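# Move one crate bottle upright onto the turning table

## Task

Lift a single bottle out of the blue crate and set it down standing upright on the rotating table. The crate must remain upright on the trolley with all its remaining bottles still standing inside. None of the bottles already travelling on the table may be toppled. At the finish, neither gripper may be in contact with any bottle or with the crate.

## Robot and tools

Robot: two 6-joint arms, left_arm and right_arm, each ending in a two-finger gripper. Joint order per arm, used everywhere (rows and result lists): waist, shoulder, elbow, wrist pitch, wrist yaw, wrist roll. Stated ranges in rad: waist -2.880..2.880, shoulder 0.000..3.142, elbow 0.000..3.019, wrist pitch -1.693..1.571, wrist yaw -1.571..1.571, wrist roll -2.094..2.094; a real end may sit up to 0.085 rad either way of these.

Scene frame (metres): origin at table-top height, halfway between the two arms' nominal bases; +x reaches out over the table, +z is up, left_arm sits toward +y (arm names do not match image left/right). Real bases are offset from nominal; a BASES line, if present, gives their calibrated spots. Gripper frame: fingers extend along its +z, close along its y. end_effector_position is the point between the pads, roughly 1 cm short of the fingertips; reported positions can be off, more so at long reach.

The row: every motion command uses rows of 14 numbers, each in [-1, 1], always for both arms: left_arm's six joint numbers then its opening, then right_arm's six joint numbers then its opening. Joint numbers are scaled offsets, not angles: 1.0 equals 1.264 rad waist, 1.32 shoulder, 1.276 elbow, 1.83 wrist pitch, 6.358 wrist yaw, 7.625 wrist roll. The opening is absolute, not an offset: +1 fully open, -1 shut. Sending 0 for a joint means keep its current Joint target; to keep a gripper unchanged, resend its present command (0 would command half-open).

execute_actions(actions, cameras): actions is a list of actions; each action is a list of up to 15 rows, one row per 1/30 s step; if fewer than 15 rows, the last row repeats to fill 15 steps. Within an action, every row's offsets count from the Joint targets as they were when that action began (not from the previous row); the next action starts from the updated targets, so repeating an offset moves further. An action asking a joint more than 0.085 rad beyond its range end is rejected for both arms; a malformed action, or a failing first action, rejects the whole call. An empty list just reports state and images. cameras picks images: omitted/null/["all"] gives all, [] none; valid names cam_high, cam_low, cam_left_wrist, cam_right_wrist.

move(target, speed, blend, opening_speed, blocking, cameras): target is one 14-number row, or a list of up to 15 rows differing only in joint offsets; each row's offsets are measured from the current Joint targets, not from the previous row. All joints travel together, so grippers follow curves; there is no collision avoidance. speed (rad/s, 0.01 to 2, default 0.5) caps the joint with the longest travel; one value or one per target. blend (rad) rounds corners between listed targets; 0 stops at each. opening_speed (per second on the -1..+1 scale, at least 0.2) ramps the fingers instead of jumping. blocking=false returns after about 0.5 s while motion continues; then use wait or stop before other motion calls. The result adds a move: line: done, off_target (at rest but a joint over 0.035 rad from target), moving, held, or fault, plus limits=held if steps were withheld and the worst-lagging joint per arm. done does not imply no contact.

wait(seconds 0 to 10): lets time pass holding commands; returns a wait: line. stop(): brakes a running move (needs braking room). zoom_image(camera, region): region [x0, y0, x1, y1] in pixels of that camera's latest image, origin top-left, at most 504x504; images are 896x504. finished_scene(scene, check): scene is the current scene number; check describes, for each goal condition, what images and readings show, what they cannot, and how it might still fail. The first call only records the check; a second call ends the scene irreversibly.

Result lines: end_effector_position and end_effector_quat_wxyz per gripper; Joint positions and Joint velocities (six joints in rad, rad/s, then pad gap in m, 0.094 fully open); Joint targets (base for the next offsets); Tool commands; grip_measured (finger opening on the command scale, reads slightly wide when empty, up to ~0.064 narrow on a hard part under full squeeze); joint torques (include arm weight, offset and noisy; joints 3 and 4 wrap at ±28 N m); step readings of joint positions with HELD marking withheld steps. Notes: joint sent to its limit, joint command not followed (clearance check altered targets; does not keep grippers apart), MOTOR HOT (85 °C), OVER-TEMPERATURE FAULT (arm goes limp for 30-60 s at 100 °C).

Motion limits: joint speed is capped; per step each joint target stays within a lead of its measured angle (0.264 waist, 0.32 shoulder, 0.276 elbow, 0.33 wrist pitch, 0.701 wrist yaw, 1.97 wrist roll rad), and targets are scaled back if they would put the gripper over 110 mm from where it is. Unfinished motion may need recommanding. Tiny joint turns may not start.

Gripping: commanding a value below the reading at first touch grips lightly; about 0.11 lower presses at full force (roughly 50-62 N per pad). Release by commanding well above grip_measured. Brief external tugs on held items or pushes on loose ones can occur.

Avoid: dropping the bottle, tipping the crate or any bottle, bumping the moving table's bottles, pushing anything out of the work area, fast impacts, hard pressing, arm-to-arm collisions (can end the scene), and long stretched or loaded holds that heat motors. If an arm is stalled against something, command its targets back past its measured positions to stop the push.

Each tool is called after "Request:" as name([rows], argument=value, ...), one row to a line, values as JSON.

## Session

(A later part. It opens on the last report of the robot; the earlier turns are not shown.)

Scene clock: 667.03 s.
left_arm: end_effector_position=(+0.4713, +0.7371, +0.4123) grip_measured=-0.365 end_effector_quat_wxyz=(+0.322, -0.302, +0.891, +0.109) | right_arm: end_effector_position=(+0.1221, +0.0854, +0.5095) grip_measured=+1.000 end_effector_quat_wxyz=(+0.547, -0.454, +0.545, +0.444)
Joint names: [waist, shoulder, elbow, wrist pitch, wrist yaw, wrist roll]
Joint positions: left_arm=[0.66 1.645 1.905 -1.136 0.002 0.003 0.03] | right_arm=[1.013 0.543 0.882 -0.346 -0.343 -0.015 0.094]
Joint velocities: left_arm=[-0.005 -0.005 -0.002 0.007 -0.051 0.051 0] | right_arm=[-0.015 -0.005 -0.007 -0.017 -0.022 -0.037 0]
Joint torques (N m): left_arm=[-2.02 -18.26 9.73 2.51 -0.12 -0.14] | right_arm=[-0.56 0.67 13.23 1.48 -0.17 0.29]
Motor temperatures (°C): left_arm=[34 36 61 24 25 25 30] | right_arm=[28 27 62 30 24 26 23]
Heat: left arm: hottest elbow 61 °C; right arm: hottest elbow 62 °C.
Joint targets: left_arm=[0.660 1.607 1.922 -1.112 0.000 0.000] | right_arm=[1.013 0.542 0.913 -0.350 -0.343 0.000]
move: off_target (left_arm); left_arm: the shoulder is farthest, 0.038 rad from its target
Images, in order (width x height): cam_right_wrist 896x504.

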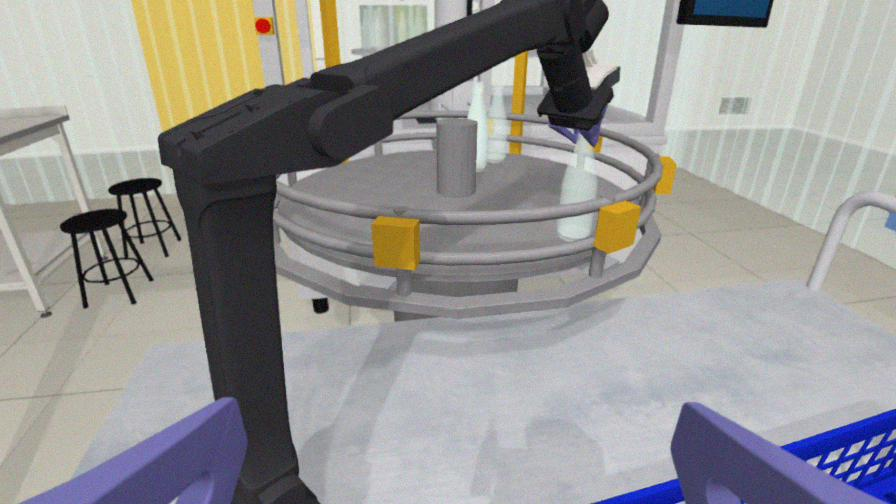

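Request:
move(target=[0, 0, -0.0063, 0, 0, 0, -0.62, 0, 0, 0, 0, 0, 0, 1], speed=0.05, cameras=["cam_right_wrist", "cam_left_wrist"])

Request:
zoom_image(camera="cam_right_wrist", region=[500, 80, 660, 260])

Scene clock: 673.97 s.
left_arm: end_effector_position=(+0.4713, +0.7371, +0.4120) grip_measured=-0.366 end_effector_quat_wxyz=(+0.325, -0.301, +0.890, +0.110) | right_arm: end_effector_position=(+0.1221, +0.0854, +0.5095) grip_measured=+1.000 end_effector_quat_wxyz=(+0.547, -0.454, +0.545, +0.444)
Joint names: [waist, shoulder, elbow, wrist pitch, wrist yaw, wrist roll]
Joint positions: left_arm=[0.66 1.641 1.896 -1.125 0.002 0.003 0.03] | right_arm=[1.013 0.543 0.882 -0.346 -0.343 -0.015 0.094]
Joint velocities: left_arm=[-0.005 -0.015 -0.037 0.002 -0.066 0.022 0] | right_arm=[0.005 -0.005 -0.012 0.022 0.007 0.022 0]
Joint torques (N m): left_arm=[-1.85 -17.85 9.85 2.21 -0.11 -0.17] | right_arm=[-0.62 0.67 13.23 1.47 -0.17 0.29]
Motor temperatures (°C): left_arm=[34 37 60 24 25 25 30] | right_arm=[28 27 62 29 24 26 23]
Heat: left arm: hottest elbow 60 °C; right arm: hottest elbow 62 °C.
Joint targets: left_arm=[0.660 1.607 1.914 -1.112 0.000 0.000] | right_arm=[1.013 0.542 0.913 -0.350 -0.343 0.000]
move: done
Images, in order (width x height): cam_left_wrist 896x504, cam_right_wrist 896x504.

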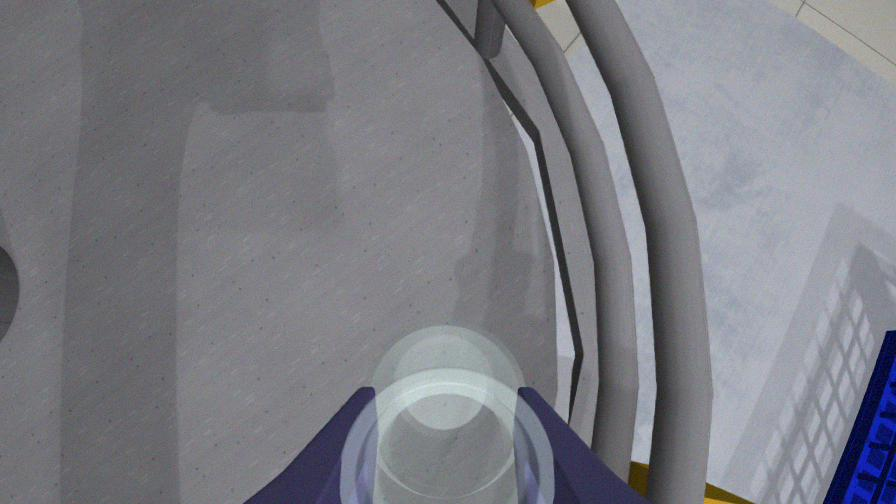

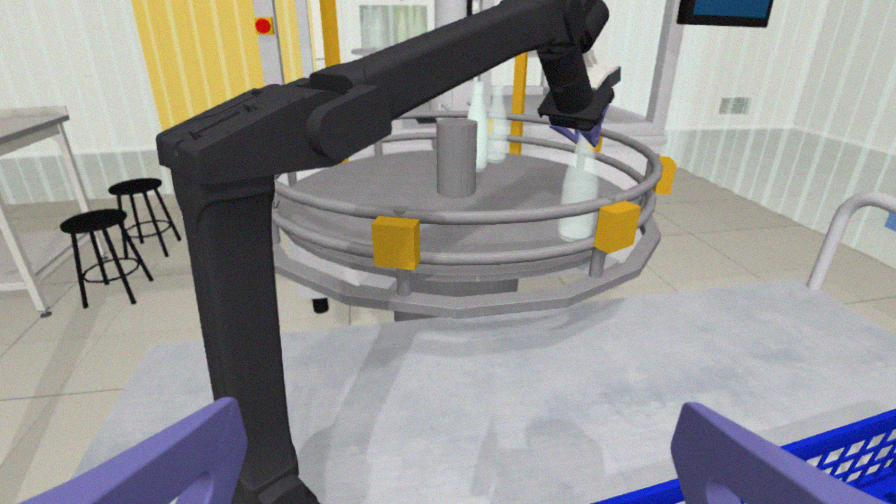

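Scaled by 2.800 from the camera's 896x504 image, which has a finer 1280x720 frame.

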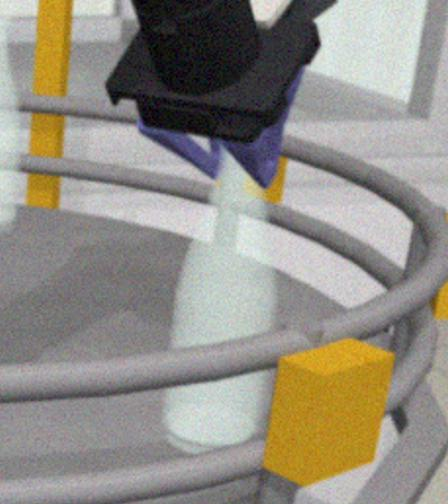

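Request:
execute_actions([
  [[0,0,0,0,0,0,-0.5,0,0,0,0,0,0,1],[0,0,0,0,0,0,-0.4,0,0,0,0,0,0,1],[0,0,0,0,0,0,-0.3,0,0,0,0,0,0,1],[0,0,0,0,0,0,-0.2,0,0,0,0,0,0,1],[0,0,0,0,0,0,-0.1,0,0,0,0,0,0,1],[0,0,0,0,0,0,0.0,0,0,0,0,0,0,1],[0,0,0,0,0,0,0.1,0,0,0,0,0,0,1],[0,0,0,0,0,0,0.2,0,0,0,0,0,0,1],[0,0,0,0,0,0,0.35,0,0,0,0,0,0,1],[0,0,0,0,0,0,0.5,0,0,0,0,0,0,1],[0,0,0,0,0,0,0.65,0,0,0,0,0,0,1],[0,0,0,0,0,0,0.8,0,0,0,0,0,0,1],[0,0,0,0,0,0,1,0,0,0,0,0,0,1]],
], cameras=["cam_right_wrist", "cam_left_wrist"])

Scene clock: 707.83 s.
left_arm: end_effector_position=(+0.4668, +0.7336, +0.4237) grip_measured=+0.998 end_effector_quat_wxyz=(+0.334, -0.300, +0.886, +0.113) | right_arm: end_effector_position=(+0.1221, +0.0854, +0.5095) grip_measured=+1.000 end_effector_quat_wxyz=(+0.547, -0.454, +0.545, +0.444)
Joint names: [waist, shoulder, elbow, wrist pitch, wrist yaw, wrist roll]
Joint positions: left_arm=[0.66 1.621 1.894 -1.124 0.002 0.003 0.094] | right_arm=[1.013 0.543 0.882 -0.346 -0.343 -0.015 0.094]
Joint velocities: left_arm=[-0.015 0.005 0.002 0.002 -0.007 -0.11 0.001] | right_arm=[-0.015 -0.005 0.007 -0.007 -0.066 0.051 0]
Joint torques (N m): left_arm=[-1.49 -16.38 9.91 1.85 -0.1 -0.17] | right_arm=[-0.62 0.67 13.22 1.48 -0.16 0.29]
Motor temperatures (°C): left_arm=[34 36 57 23 25 25 30] | right_arm=[28 27 62 29 24 26 23]
Heat: left arm: hottest elbow 57 °C; right arm: hottest elbow 62 °C.
Joint targets: left_arm=[0.660 1.607 1.914 -1.112 0.000 0.000] | right_arm=[1.013 0.542 0.913 -0.350 -0.343 0.000]
Step readings (joint positions of left_arm | right_arm):
0: [0.660 1.639 1.894 -1.124 0.002 0.003] | [1.013 0.543 0.882 -0.346 -0.343 -0.015]
1: [0.660 1.639 1.894 -1.124 0.002 0.003] | [1.013 0.543 0.882 -0.346 -0.343 -0.015]
2: [0.660 1.639 1.894 -1.124 0.002 0.003] | [1.013 0.543 0.882 -0.346 -0.343 -0.015]
4: [0.660 1.639 1.894 -1.124 0.002 0.003] | [1.013 0.543 0.882 -0.346 -0.343 -0.015]
8: [0.660 1.637 1.894 -1.124 0.002 0.003] | [1.013 0.543 0.882 -0.346 -0.343 -0.015]
15: [0.660 1.623 1.894 -1.124 0.002 0.003] | [1.013 0.543 0.882 -0.346 -0.343 -0.015]
Images, in order (width x height): cam_left_wrist 896x504, cam_right_wrist 896x504.

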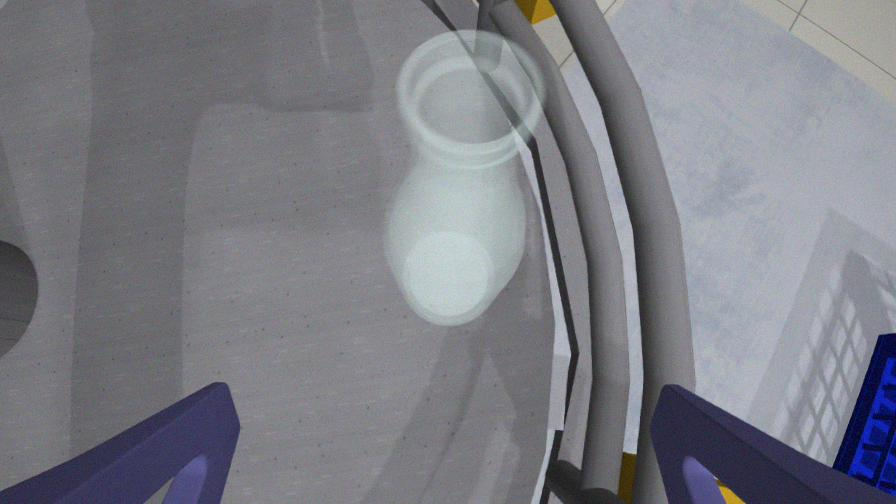

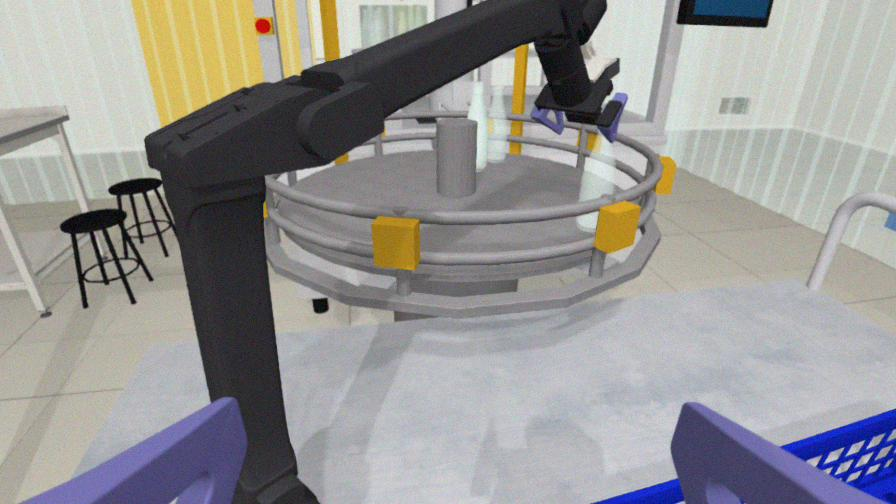

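Request:
move([
  [0, 0, 0.0345, -0.0109, 0, 0, 1, 0, 0, 0, 0, 0, 0, 1],
  [0, -0.0818, 0.1411, -0.1464, 0, 0, 1, 0, 0, 0, 0, 0, 0, 1],
  [0, -0.125, 0.2476, -0.2546, 0, 0, 1, 0, 0, 0, 0, 0, 0, 1],
], speed=[0.2, 0.35, 0.4], blend=[0.02, 0.05, 0], cameras=["cam_right_wrist", "cam_left_wrist", "cam_high"])

Scene clock: 721.17 s.
left_arm: end_effector_position=(+0.3469, +0.6411, +0.5942) grip_measured=+0.998 end_effector_quat_wxyz=(+0.345, -0.299, +0.882, +0.117) | right_arm: end_effector_position=(+0.1221, +0.0854, +0.5095) grip_measured=+1.000 end_effector_quat_wxyz=(+0.547, -0.454, +0.545, +0.444)
Joint names: [waist, shoulder, elbow, wrist pitch, wrist yaw, wrist roll]
Joint positions: left_arm=[0.66 1.441 2.19 -1.573 0.002 0.003 0.094] | right_arm=[1.013 0.543 0.882 -0.346 -0.343 -0.015 0.094]
Joint velocities: left_arm=[0.005 -0.005 0.012 -0.027 0.007 0.022 0.001] | right_arm=[-0.005 -0.005 0.002 -0.007 -0.022 -0.022 0]
Joint torques (N m): left_arm=[-2.49 -9.7 9.8 1.22 -0.11 -0.12] | right_arm=[-0.56 0.67 13.23 1.48 -0.17 0.29]
Motor temperatures (°C): left_arm=[34 35 57 23 25 25 29] | right_arm=[27 27 63 29 24 26 23]
Heat: left arm: hottest elbow 57 °C; right arm: hottest elbow 63 °C.
Joint targets: left_arm=[0.660 1.442 2.230 -1.578 0.000 0.000] | right_arm=[1.013 0.542 0.913 -0.350 -0.343 0.000]
move: off_target (left_arm); left_arm: the elbow is farthest, 0.040 rad from its target
Images, in order (width x height): cam_high 896x504, cam_left_wrist 896x504, cam_right_wrist 896x504.

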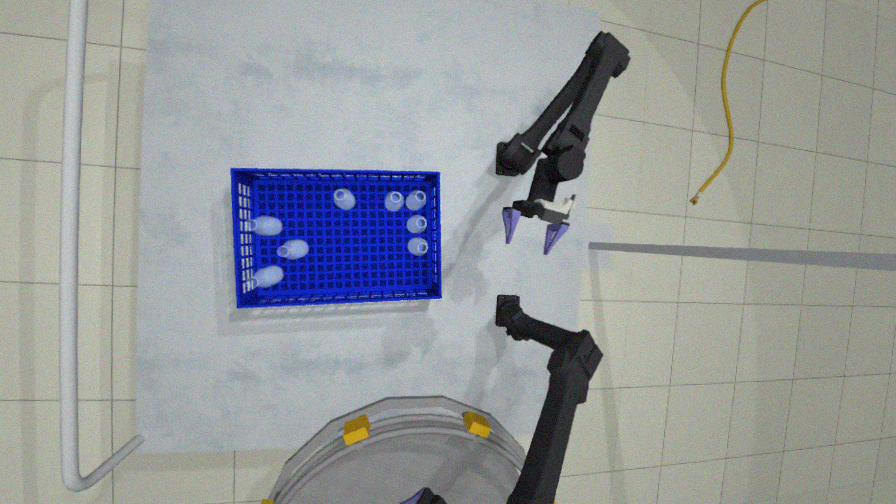

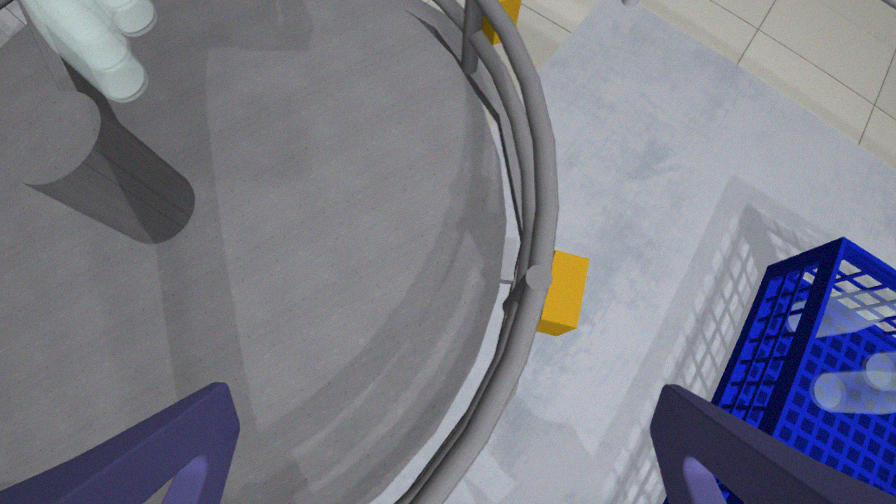

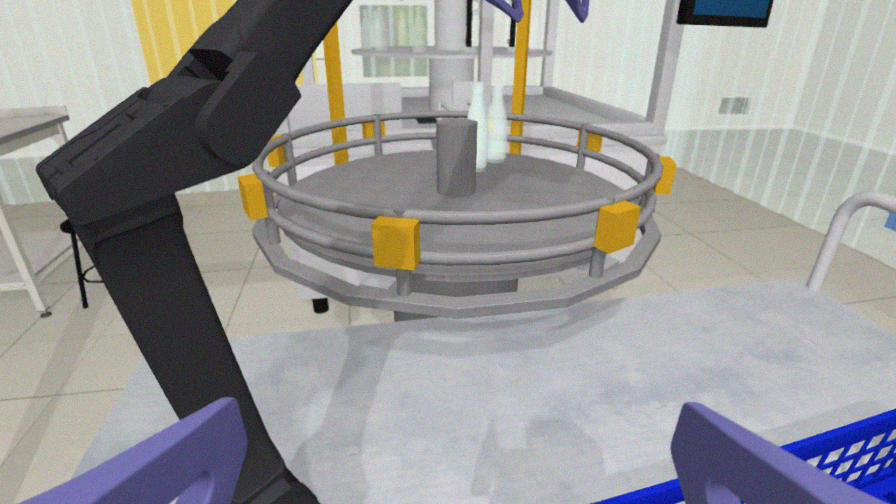

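Request:
zoom_image(camera="cam_right_wrist", region=[240, 40, 680, 280])

Request:
zoom_image(camera="cam_left_wrist", region=[0, 0, 250, 140])

Request:
wait(seconds=0, cameras=["cam_right_wrist", "cam_left_wrist"])

Scaled by 1.145 from the camera's 896x504 image, which has a finer 1280x720 frame.

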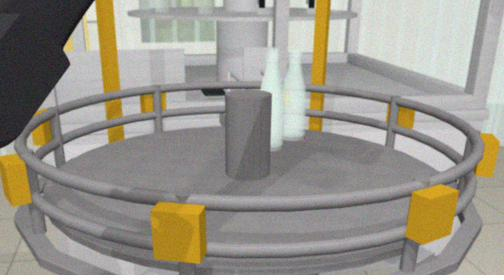

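Scaled by 2.016 from the camera's 896x504 image, which has a finer 1280x720 frame.

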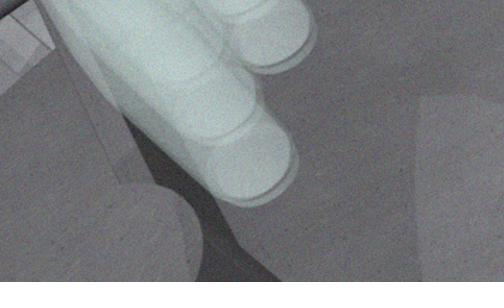

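Scene clock: 731.87 s.
left_arm: end_effector_position=(+0.3469, +0.6411, +0.5941) grip_measured=+0.998 end_effector_quat_wxyz=(+0.345, -0.299, +0.882, +0.117) | right_arm: end_effector_position=(+0.1221, +0.0854, +0.5095) grip_measured=+1.000 end_effector_quat_wxyz=(+0.547, -0.454, +0.545, +0.444)
Joint names: [waist, shoulder, elbow, wrist pitch, wrist yaw, wrist roll]
Joint positions: left_arm=[0.66 1.441 2.19 -1.573 0.002 0.003 0.094] | right_arm=[1.013 0.543 0.882 -0.346 -0.343 -0.015 0.094]
Joint velocities: left_arm=[-0.015 -0.015 -0.017 0.017 0.007 -0.007 0.001] | right_arm=[-0.005 -0.005 -0.012 -0.002 -0.154 -0.007 0]
Joint torques (N m): left_arm=[-1.79 -9.88 9.87 1.31 -0.1 -0.14] | right_arm=[-0.62 0.73 13.22 1.47 -0.17 0.29]
Motor temperatures (°C): left_arm=[34 35 56 23 25 25 28] | right_arm=[27 27 63 29 24 26 23]
Heat: left arm: hottest elbow 56 °C; right arm: hottest elbow 63 °C.
Joint targets: left_arm=[0.660 1.442 2.230 -1.578 0.000 0.000] | right_arm=[1.013 0.542 0.913 -0.350 -0.343 0.000]
Tool commands: left_gripper/opening=+1.0 right_gripper/opening=+1.0
Images, in order (width x height): cam_left_wrist 896x504, cam_right_wrist 896x504.

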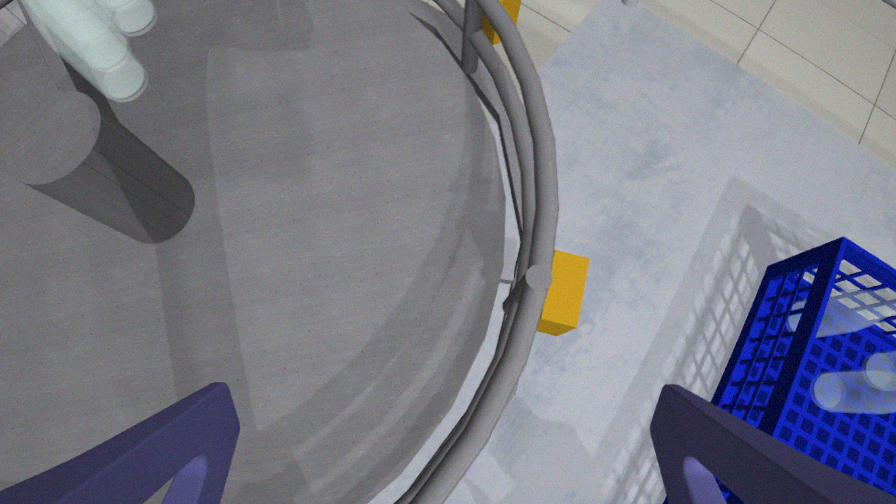

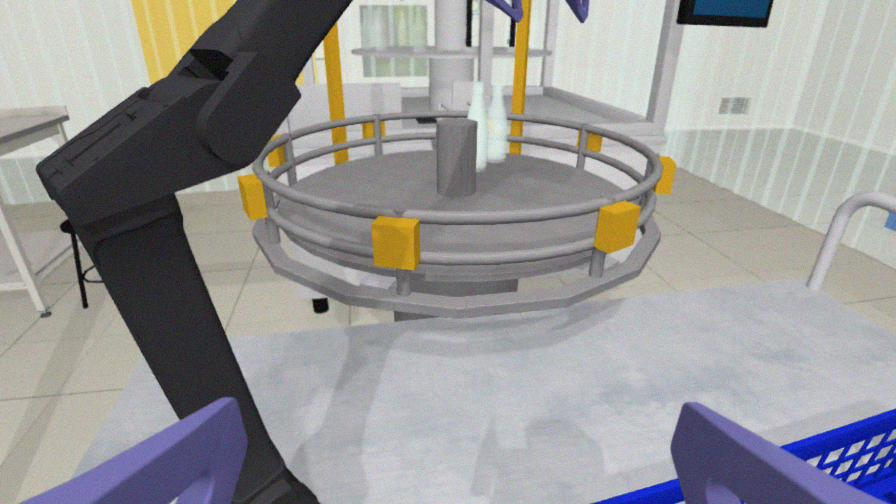

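Request:
move(target=[0.269, 0, 0, 0.152, 0, 0, 1, 0, 0, 0, 0, 0, 0, 1], speed=0.6, cameras=["cam_right_wrist", "cam_left_wrist"])

Request:
zoom_image(camera="cam_right_wrist", region=[360, 40, 600, 200])

Scene clock: 760.47 s.
left_arm: end_effector_position=(+0.2472, +0.7871, +0.6423) grip_measured=+0.998 end_effector_quat_wxyz=(+0.422, -0.418, +0.771, +0.230) | right_arm: end_effector_position=(+0.1221, +0.0854, +0.5095) grip_measured=+1.000 end_effector_quat_wxyz=(+0.547, -0.454, +0.545, +0.444)
Joint names: [waist, shoulder, elbow, wrist pitch, wrist yaw, wrist roll]
Joint positions: left_arm=[1.001 1.441 2.19 -1.317 0.002 0.003 0.094] | right_arm=[1.013 0.543 0.882 -0.346 -0.343 -0.015 0.094]
Joint velocities: left_arm=[-0.005 -0.015 0.017 0.007 0.007 0.037 0.001] | right_arm=[-0.015 -0.015 -0.012 0.002 -0.022 -0.037 0]
Joint torques (N m): left_arm=[-1.67 -10.29 9.85 2.45 -0.1 -0.12] | right_arm=[-0.62 0.73 13.23 1.47 -0.16 0.29]
Motor temperatures (°C): left_arm=[34 35 55 23 25 25 27] | right_arm=[27 27 63 29 24 26 23]
Heat: left arm: hottest elbow 55 °C; right arm: hottest elbow 63 °C.
Joint targets: left_arm=[1.000 1.442 2.230 -1.300 0.000 0.000] | right_arm=[1.013 0.542 0.913 -0.350 -0.343 0.000]
move: off_target (left_arm); left_arm: the elbow is farthest, 0.040 rad from its target
Images, in order (width x height): cam_left_wrist 896x504, cam_right_wrist 896x504.

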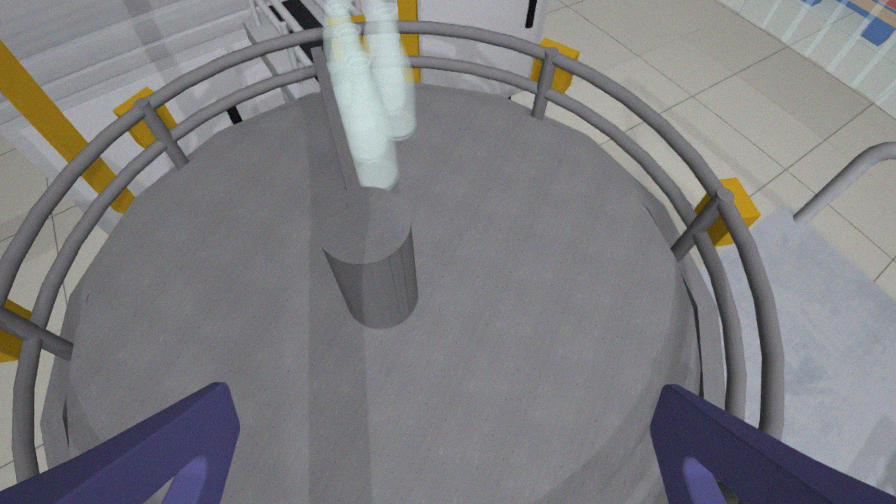

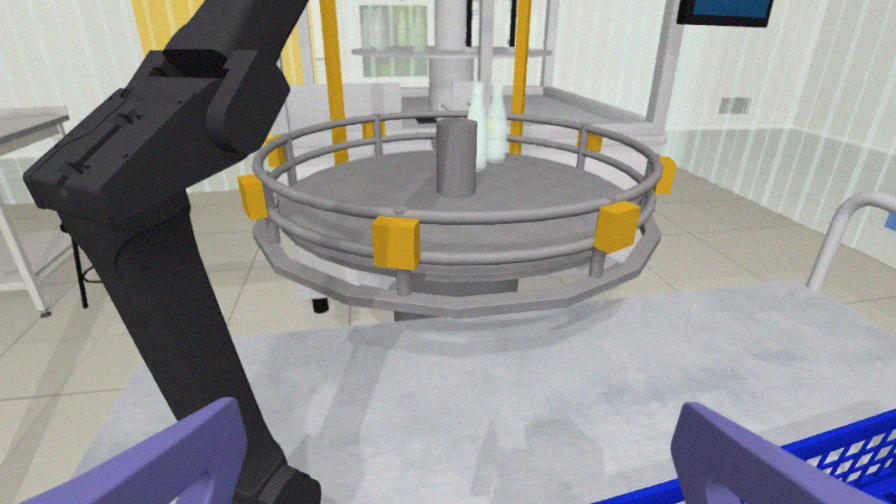

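Scaled by 2.100 from the camera's 896x504 image, which has a finer 1280x720 frame.

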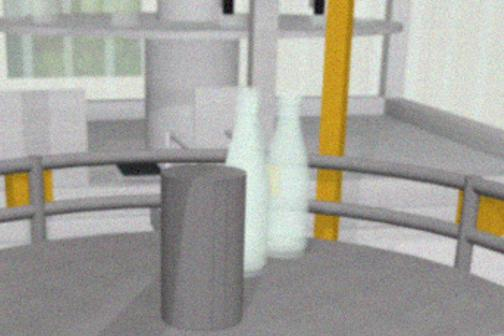

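Request:
zoom_image(camera="cam_left_wrist", region=[260, 0, 500, 200])

Scaled by 2.100 from the camera's 896x504 image, which has a finer 1280x720 frame.

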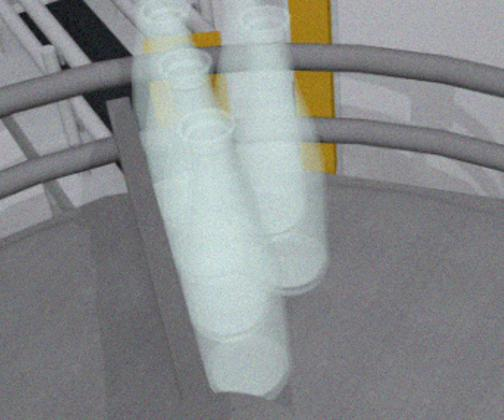

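Request:
zoom_image(camera="cam_left_wrist", region=[310, 0, 430, 100])

Request:
zoom_image(camera="cam_left_wrist", region=[310, 90, 430, 200])

Scaled by 4.200 from the camera's 896x504 image, which has a finer 1280x720 frame.

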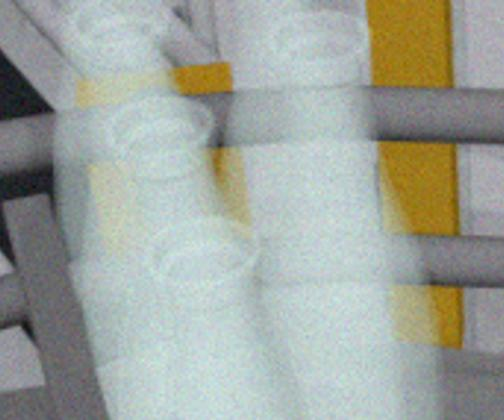

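Scaled by 4.200 from the camera's 896x504 image, which has a finer 1280x720 frame.

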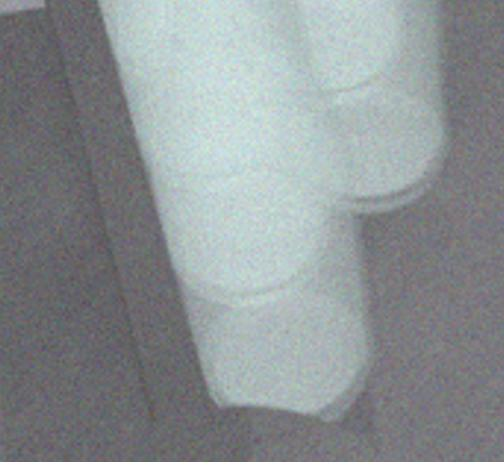

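Request:
move(target=[0, 0, 0, 0.11, 0, 0, 1, 0, 0, 0, 0, 0, 0, 1], speed=0.6, cameras=["cam_left_wrist"])

Request:
zoom_image(camera="cam_left_wrist", region=[290, 60, 470, 260])

Scene clock: 787.37 s.
left_arm: end_effector_position=(+0.2592, +0.8058, +0.6863) grip_measured=+0.998 end_effector_quat_wxyz=(+0.497, -0.393, +0.725, +0.271) | right_arm: end_effector_position=(+0.1221, +0.0854, +0.5095) grip_measured=+1.000 end_effector_quat_wxyz=(+0.547, -0.454, +0.545, +0.444)
Joint names: [waist, shoulder, elbow, wrist pitch, wrist yaw, wrist roll]
Joint positions: left_arm=[1.001 1.441 2.19 -1.116 0.002 0.003 0.094] | right_arm=[1.013 0.543 0.882 -0.346 -0.343 -0.015 0.094]
Joint velocities: left_arm=[0.005 0.005 -0.002 0.012 0.007 -0.037 0] | right_arm=[-0.005 0.005 0.007 0.002 -0.022 -0.095 0]
Joint torques (N m): left_arm=[-1.44 -10.11 9.95 2.76 -0.12 -0.18] | right_arm=[-0.56 0.67 13.22 1.48 -0.17 0.29]
Motor temperatures (°C): left_arm=[34 34 54 23 25 25 27] | right_arm=[27 26 64 29 24 26 23]
Heat: left arm: hottest elbow 54 °C; right arm: hottest elbow 64 °C.
Joint targets: left_arm=[1.000 1.442 2.230 -1.099 0.000 0.000] | right_arm=[1.013 0.542 0.913 -0.350 -0.343 0.000]
move: off_target (left_arm); left_arm: the elbow is farthest, 0.040 rad from its target
Images, in order (width x height): cam_left_wrist 896x504.

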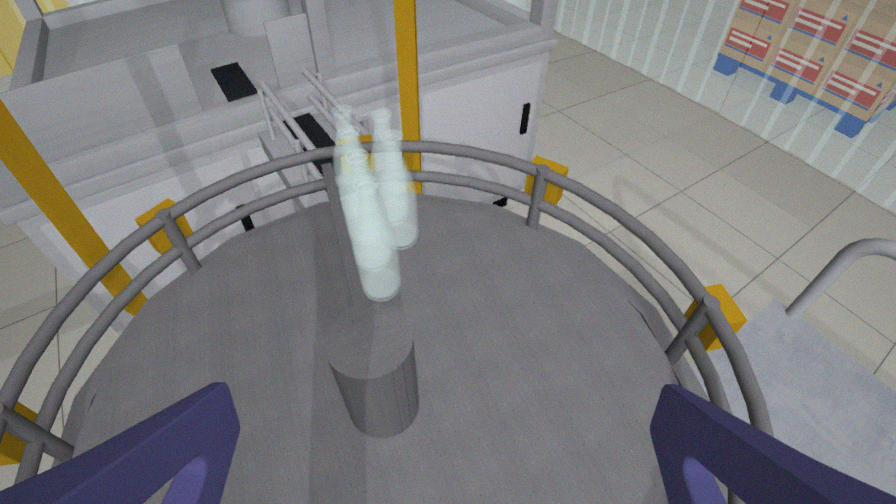

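Scaled by 2.520 from the camera's 896x504 image, which has a finer 1280x720 frame.

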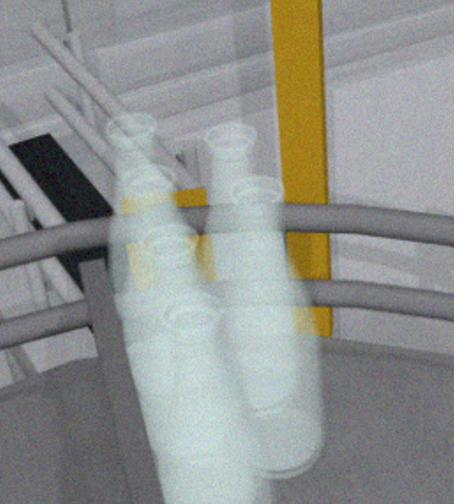

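Request:
execute_actions(actions=[])

Scene clock: 809.13 s.
left_arm: end_effector_position=(+0.2593, +0.8058, +0.6863) grip_measured=+0.998 end_effector_quat_wxyz=(+0.497, -0.393, +0.725, +0.271) | right_arm: end_effector_position=(+0.1221, +0.0854, +0.5095) grip_measured=+1.000 end_effector_quat_wxyz=(+0.547, -0.454, +0.545, +0.444)
Joint names: [waist, shoulder, elbow, wrist pitch, wrist yaw, wrist roll]
Joint positions: left_arm=[1.001 1.441 2.19 -1.116 0.002 0.003 0.094] | right_arm=[1.013 0.543 0.882 -0.346 -0.343 -0.015 0.094]
Joint velocities: left_arm=[-0.005 0.005 -0.017 -0.007 -0.051 0.022 0.001] | right_arm=[0.005 -0.024 0.007 0.002 -0.007 -0.022 0]
Joint torques (N m): left_arm=[-1.73 -10.34 9.95 2.66 -0.1 -0.13] | right_arm=[-0.62 0.73 13.2 1.48 -0.17 0.29]
Motor temperatures (°C): left_arm=[33 34 54 24 25 25 27] | right_arm=[27 26 64 29 24 26 23]
Heat: left arm: hottest elbow 54 °C; right arm: hottest elbow 64 °C.
Joint targets: left_arm=[1.000 1.442 2.230 -1.099 0.000 0.000] | right_arm=[1.013 0.542 0.913 -0.350 -0.343 0.000]
Tool commands: left_gripper/opening=+1.0 right_gripper/opening=+1.0

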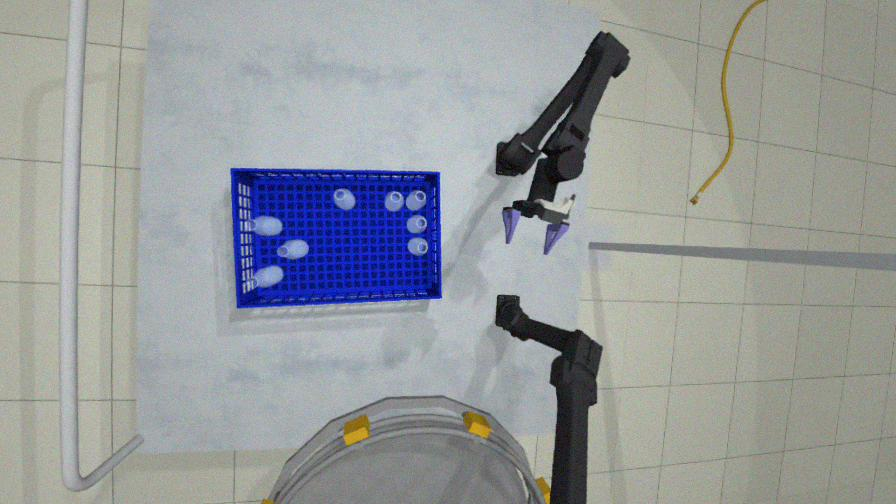

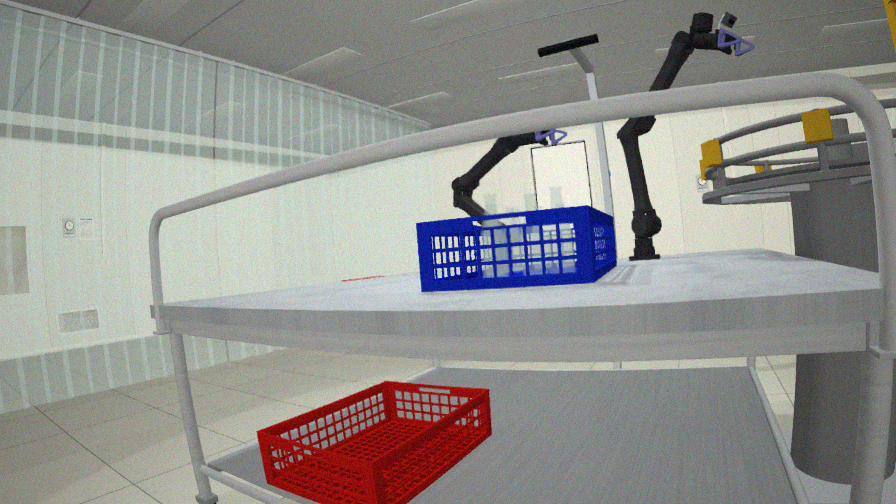

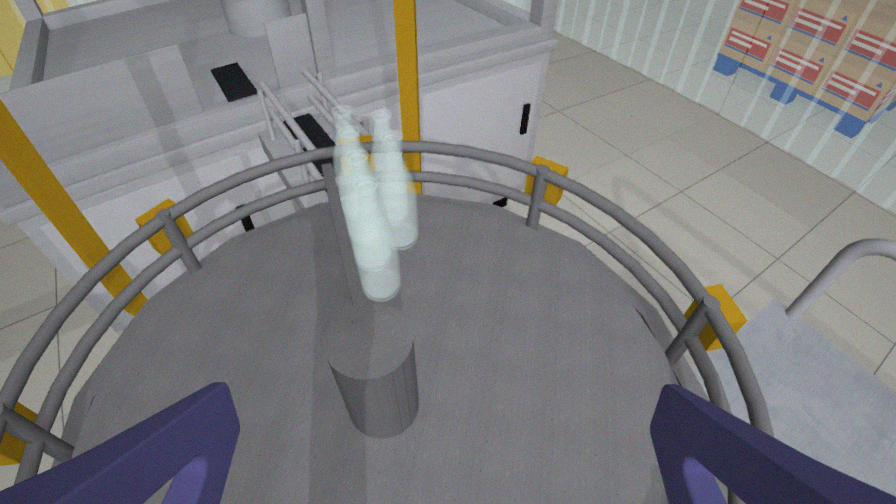

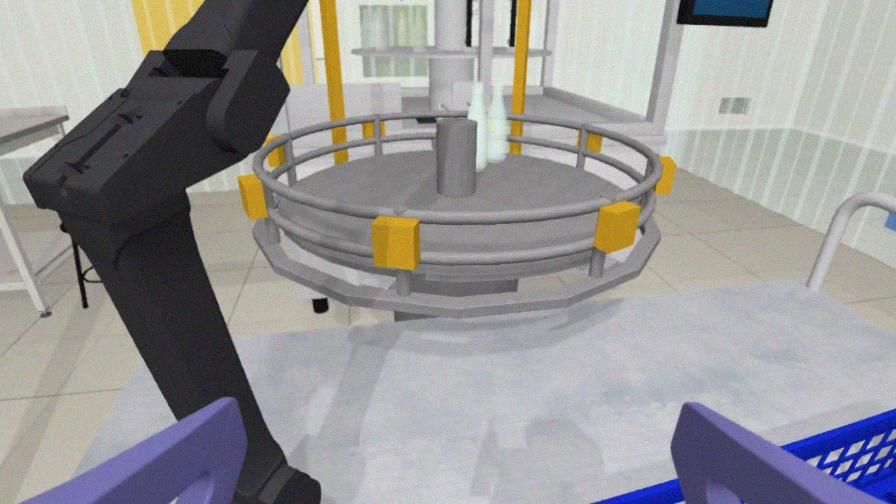

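Request:
zoom_image(camera="cam_left_wrist", region=[260, 60, 500, 330])

Request:
zoom_image(camera="cam_high", region=[220, 150, 460, 320])

Scaled by 1.867 from the camera's 896x504 image, which has a finer 1280x720 frame.

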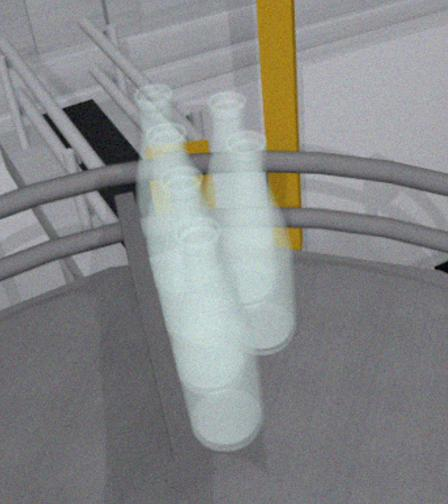

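Scaled by 2.100 from the camera's 896x504 image, which has a finer 1280x720 frame.

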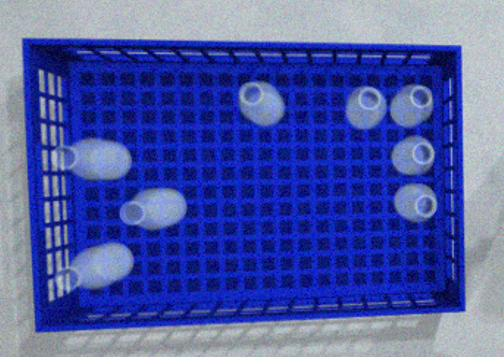

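Request:
finished_scene(scene=1, check="Bottle on table: the left wrist zoom shows 6 upright bottles with their mouths visible, gathered against the stationary guide on the turning disc, and none lying down. My bottle was released upright on the disc and rode round to join that group. It cannot be told apart individually, but nothing is on the floor or elsewhere on the disc. Crate: cam_high shows the blue crate level on the trolley with all 8 remaining bottles standing in it; each mouth is displaced outward from the image centre, as expected for upright bottles. Not touching: left arm is at z 0.686 above the table with its gripper open, and the right arm is at z 0.51 clear of the crate; neither is near a bottle. What the pictures cannot show: bases of the bottles hidden behind the front ones in the group. The condition could be missed if a hidden bottle were leaning, but all mouths look level and evenly spaced.")

This call ended nothing. Check each condition that your pictures could not show: look closer or test it, and mend what is not met. Then call finished_scene again.

Request:
finished_scene(scene=1, check="Re-examined the latest pictures: the left wrist zoom shows 6 bottle mouths, all upright and at matching heights, standing against the guide on the disc; the right wrist view shows nothing lying on the disc or outside the rail. cam_high shows 8 bottles standing in the level crate on the trolley. Both arms are well clear of bottles and crate, with grippers open. Pictures cannot show the bases of the rear bottles, but their necks and mouths are vertical and evenly spaced.")

The scene is finished: the task was done.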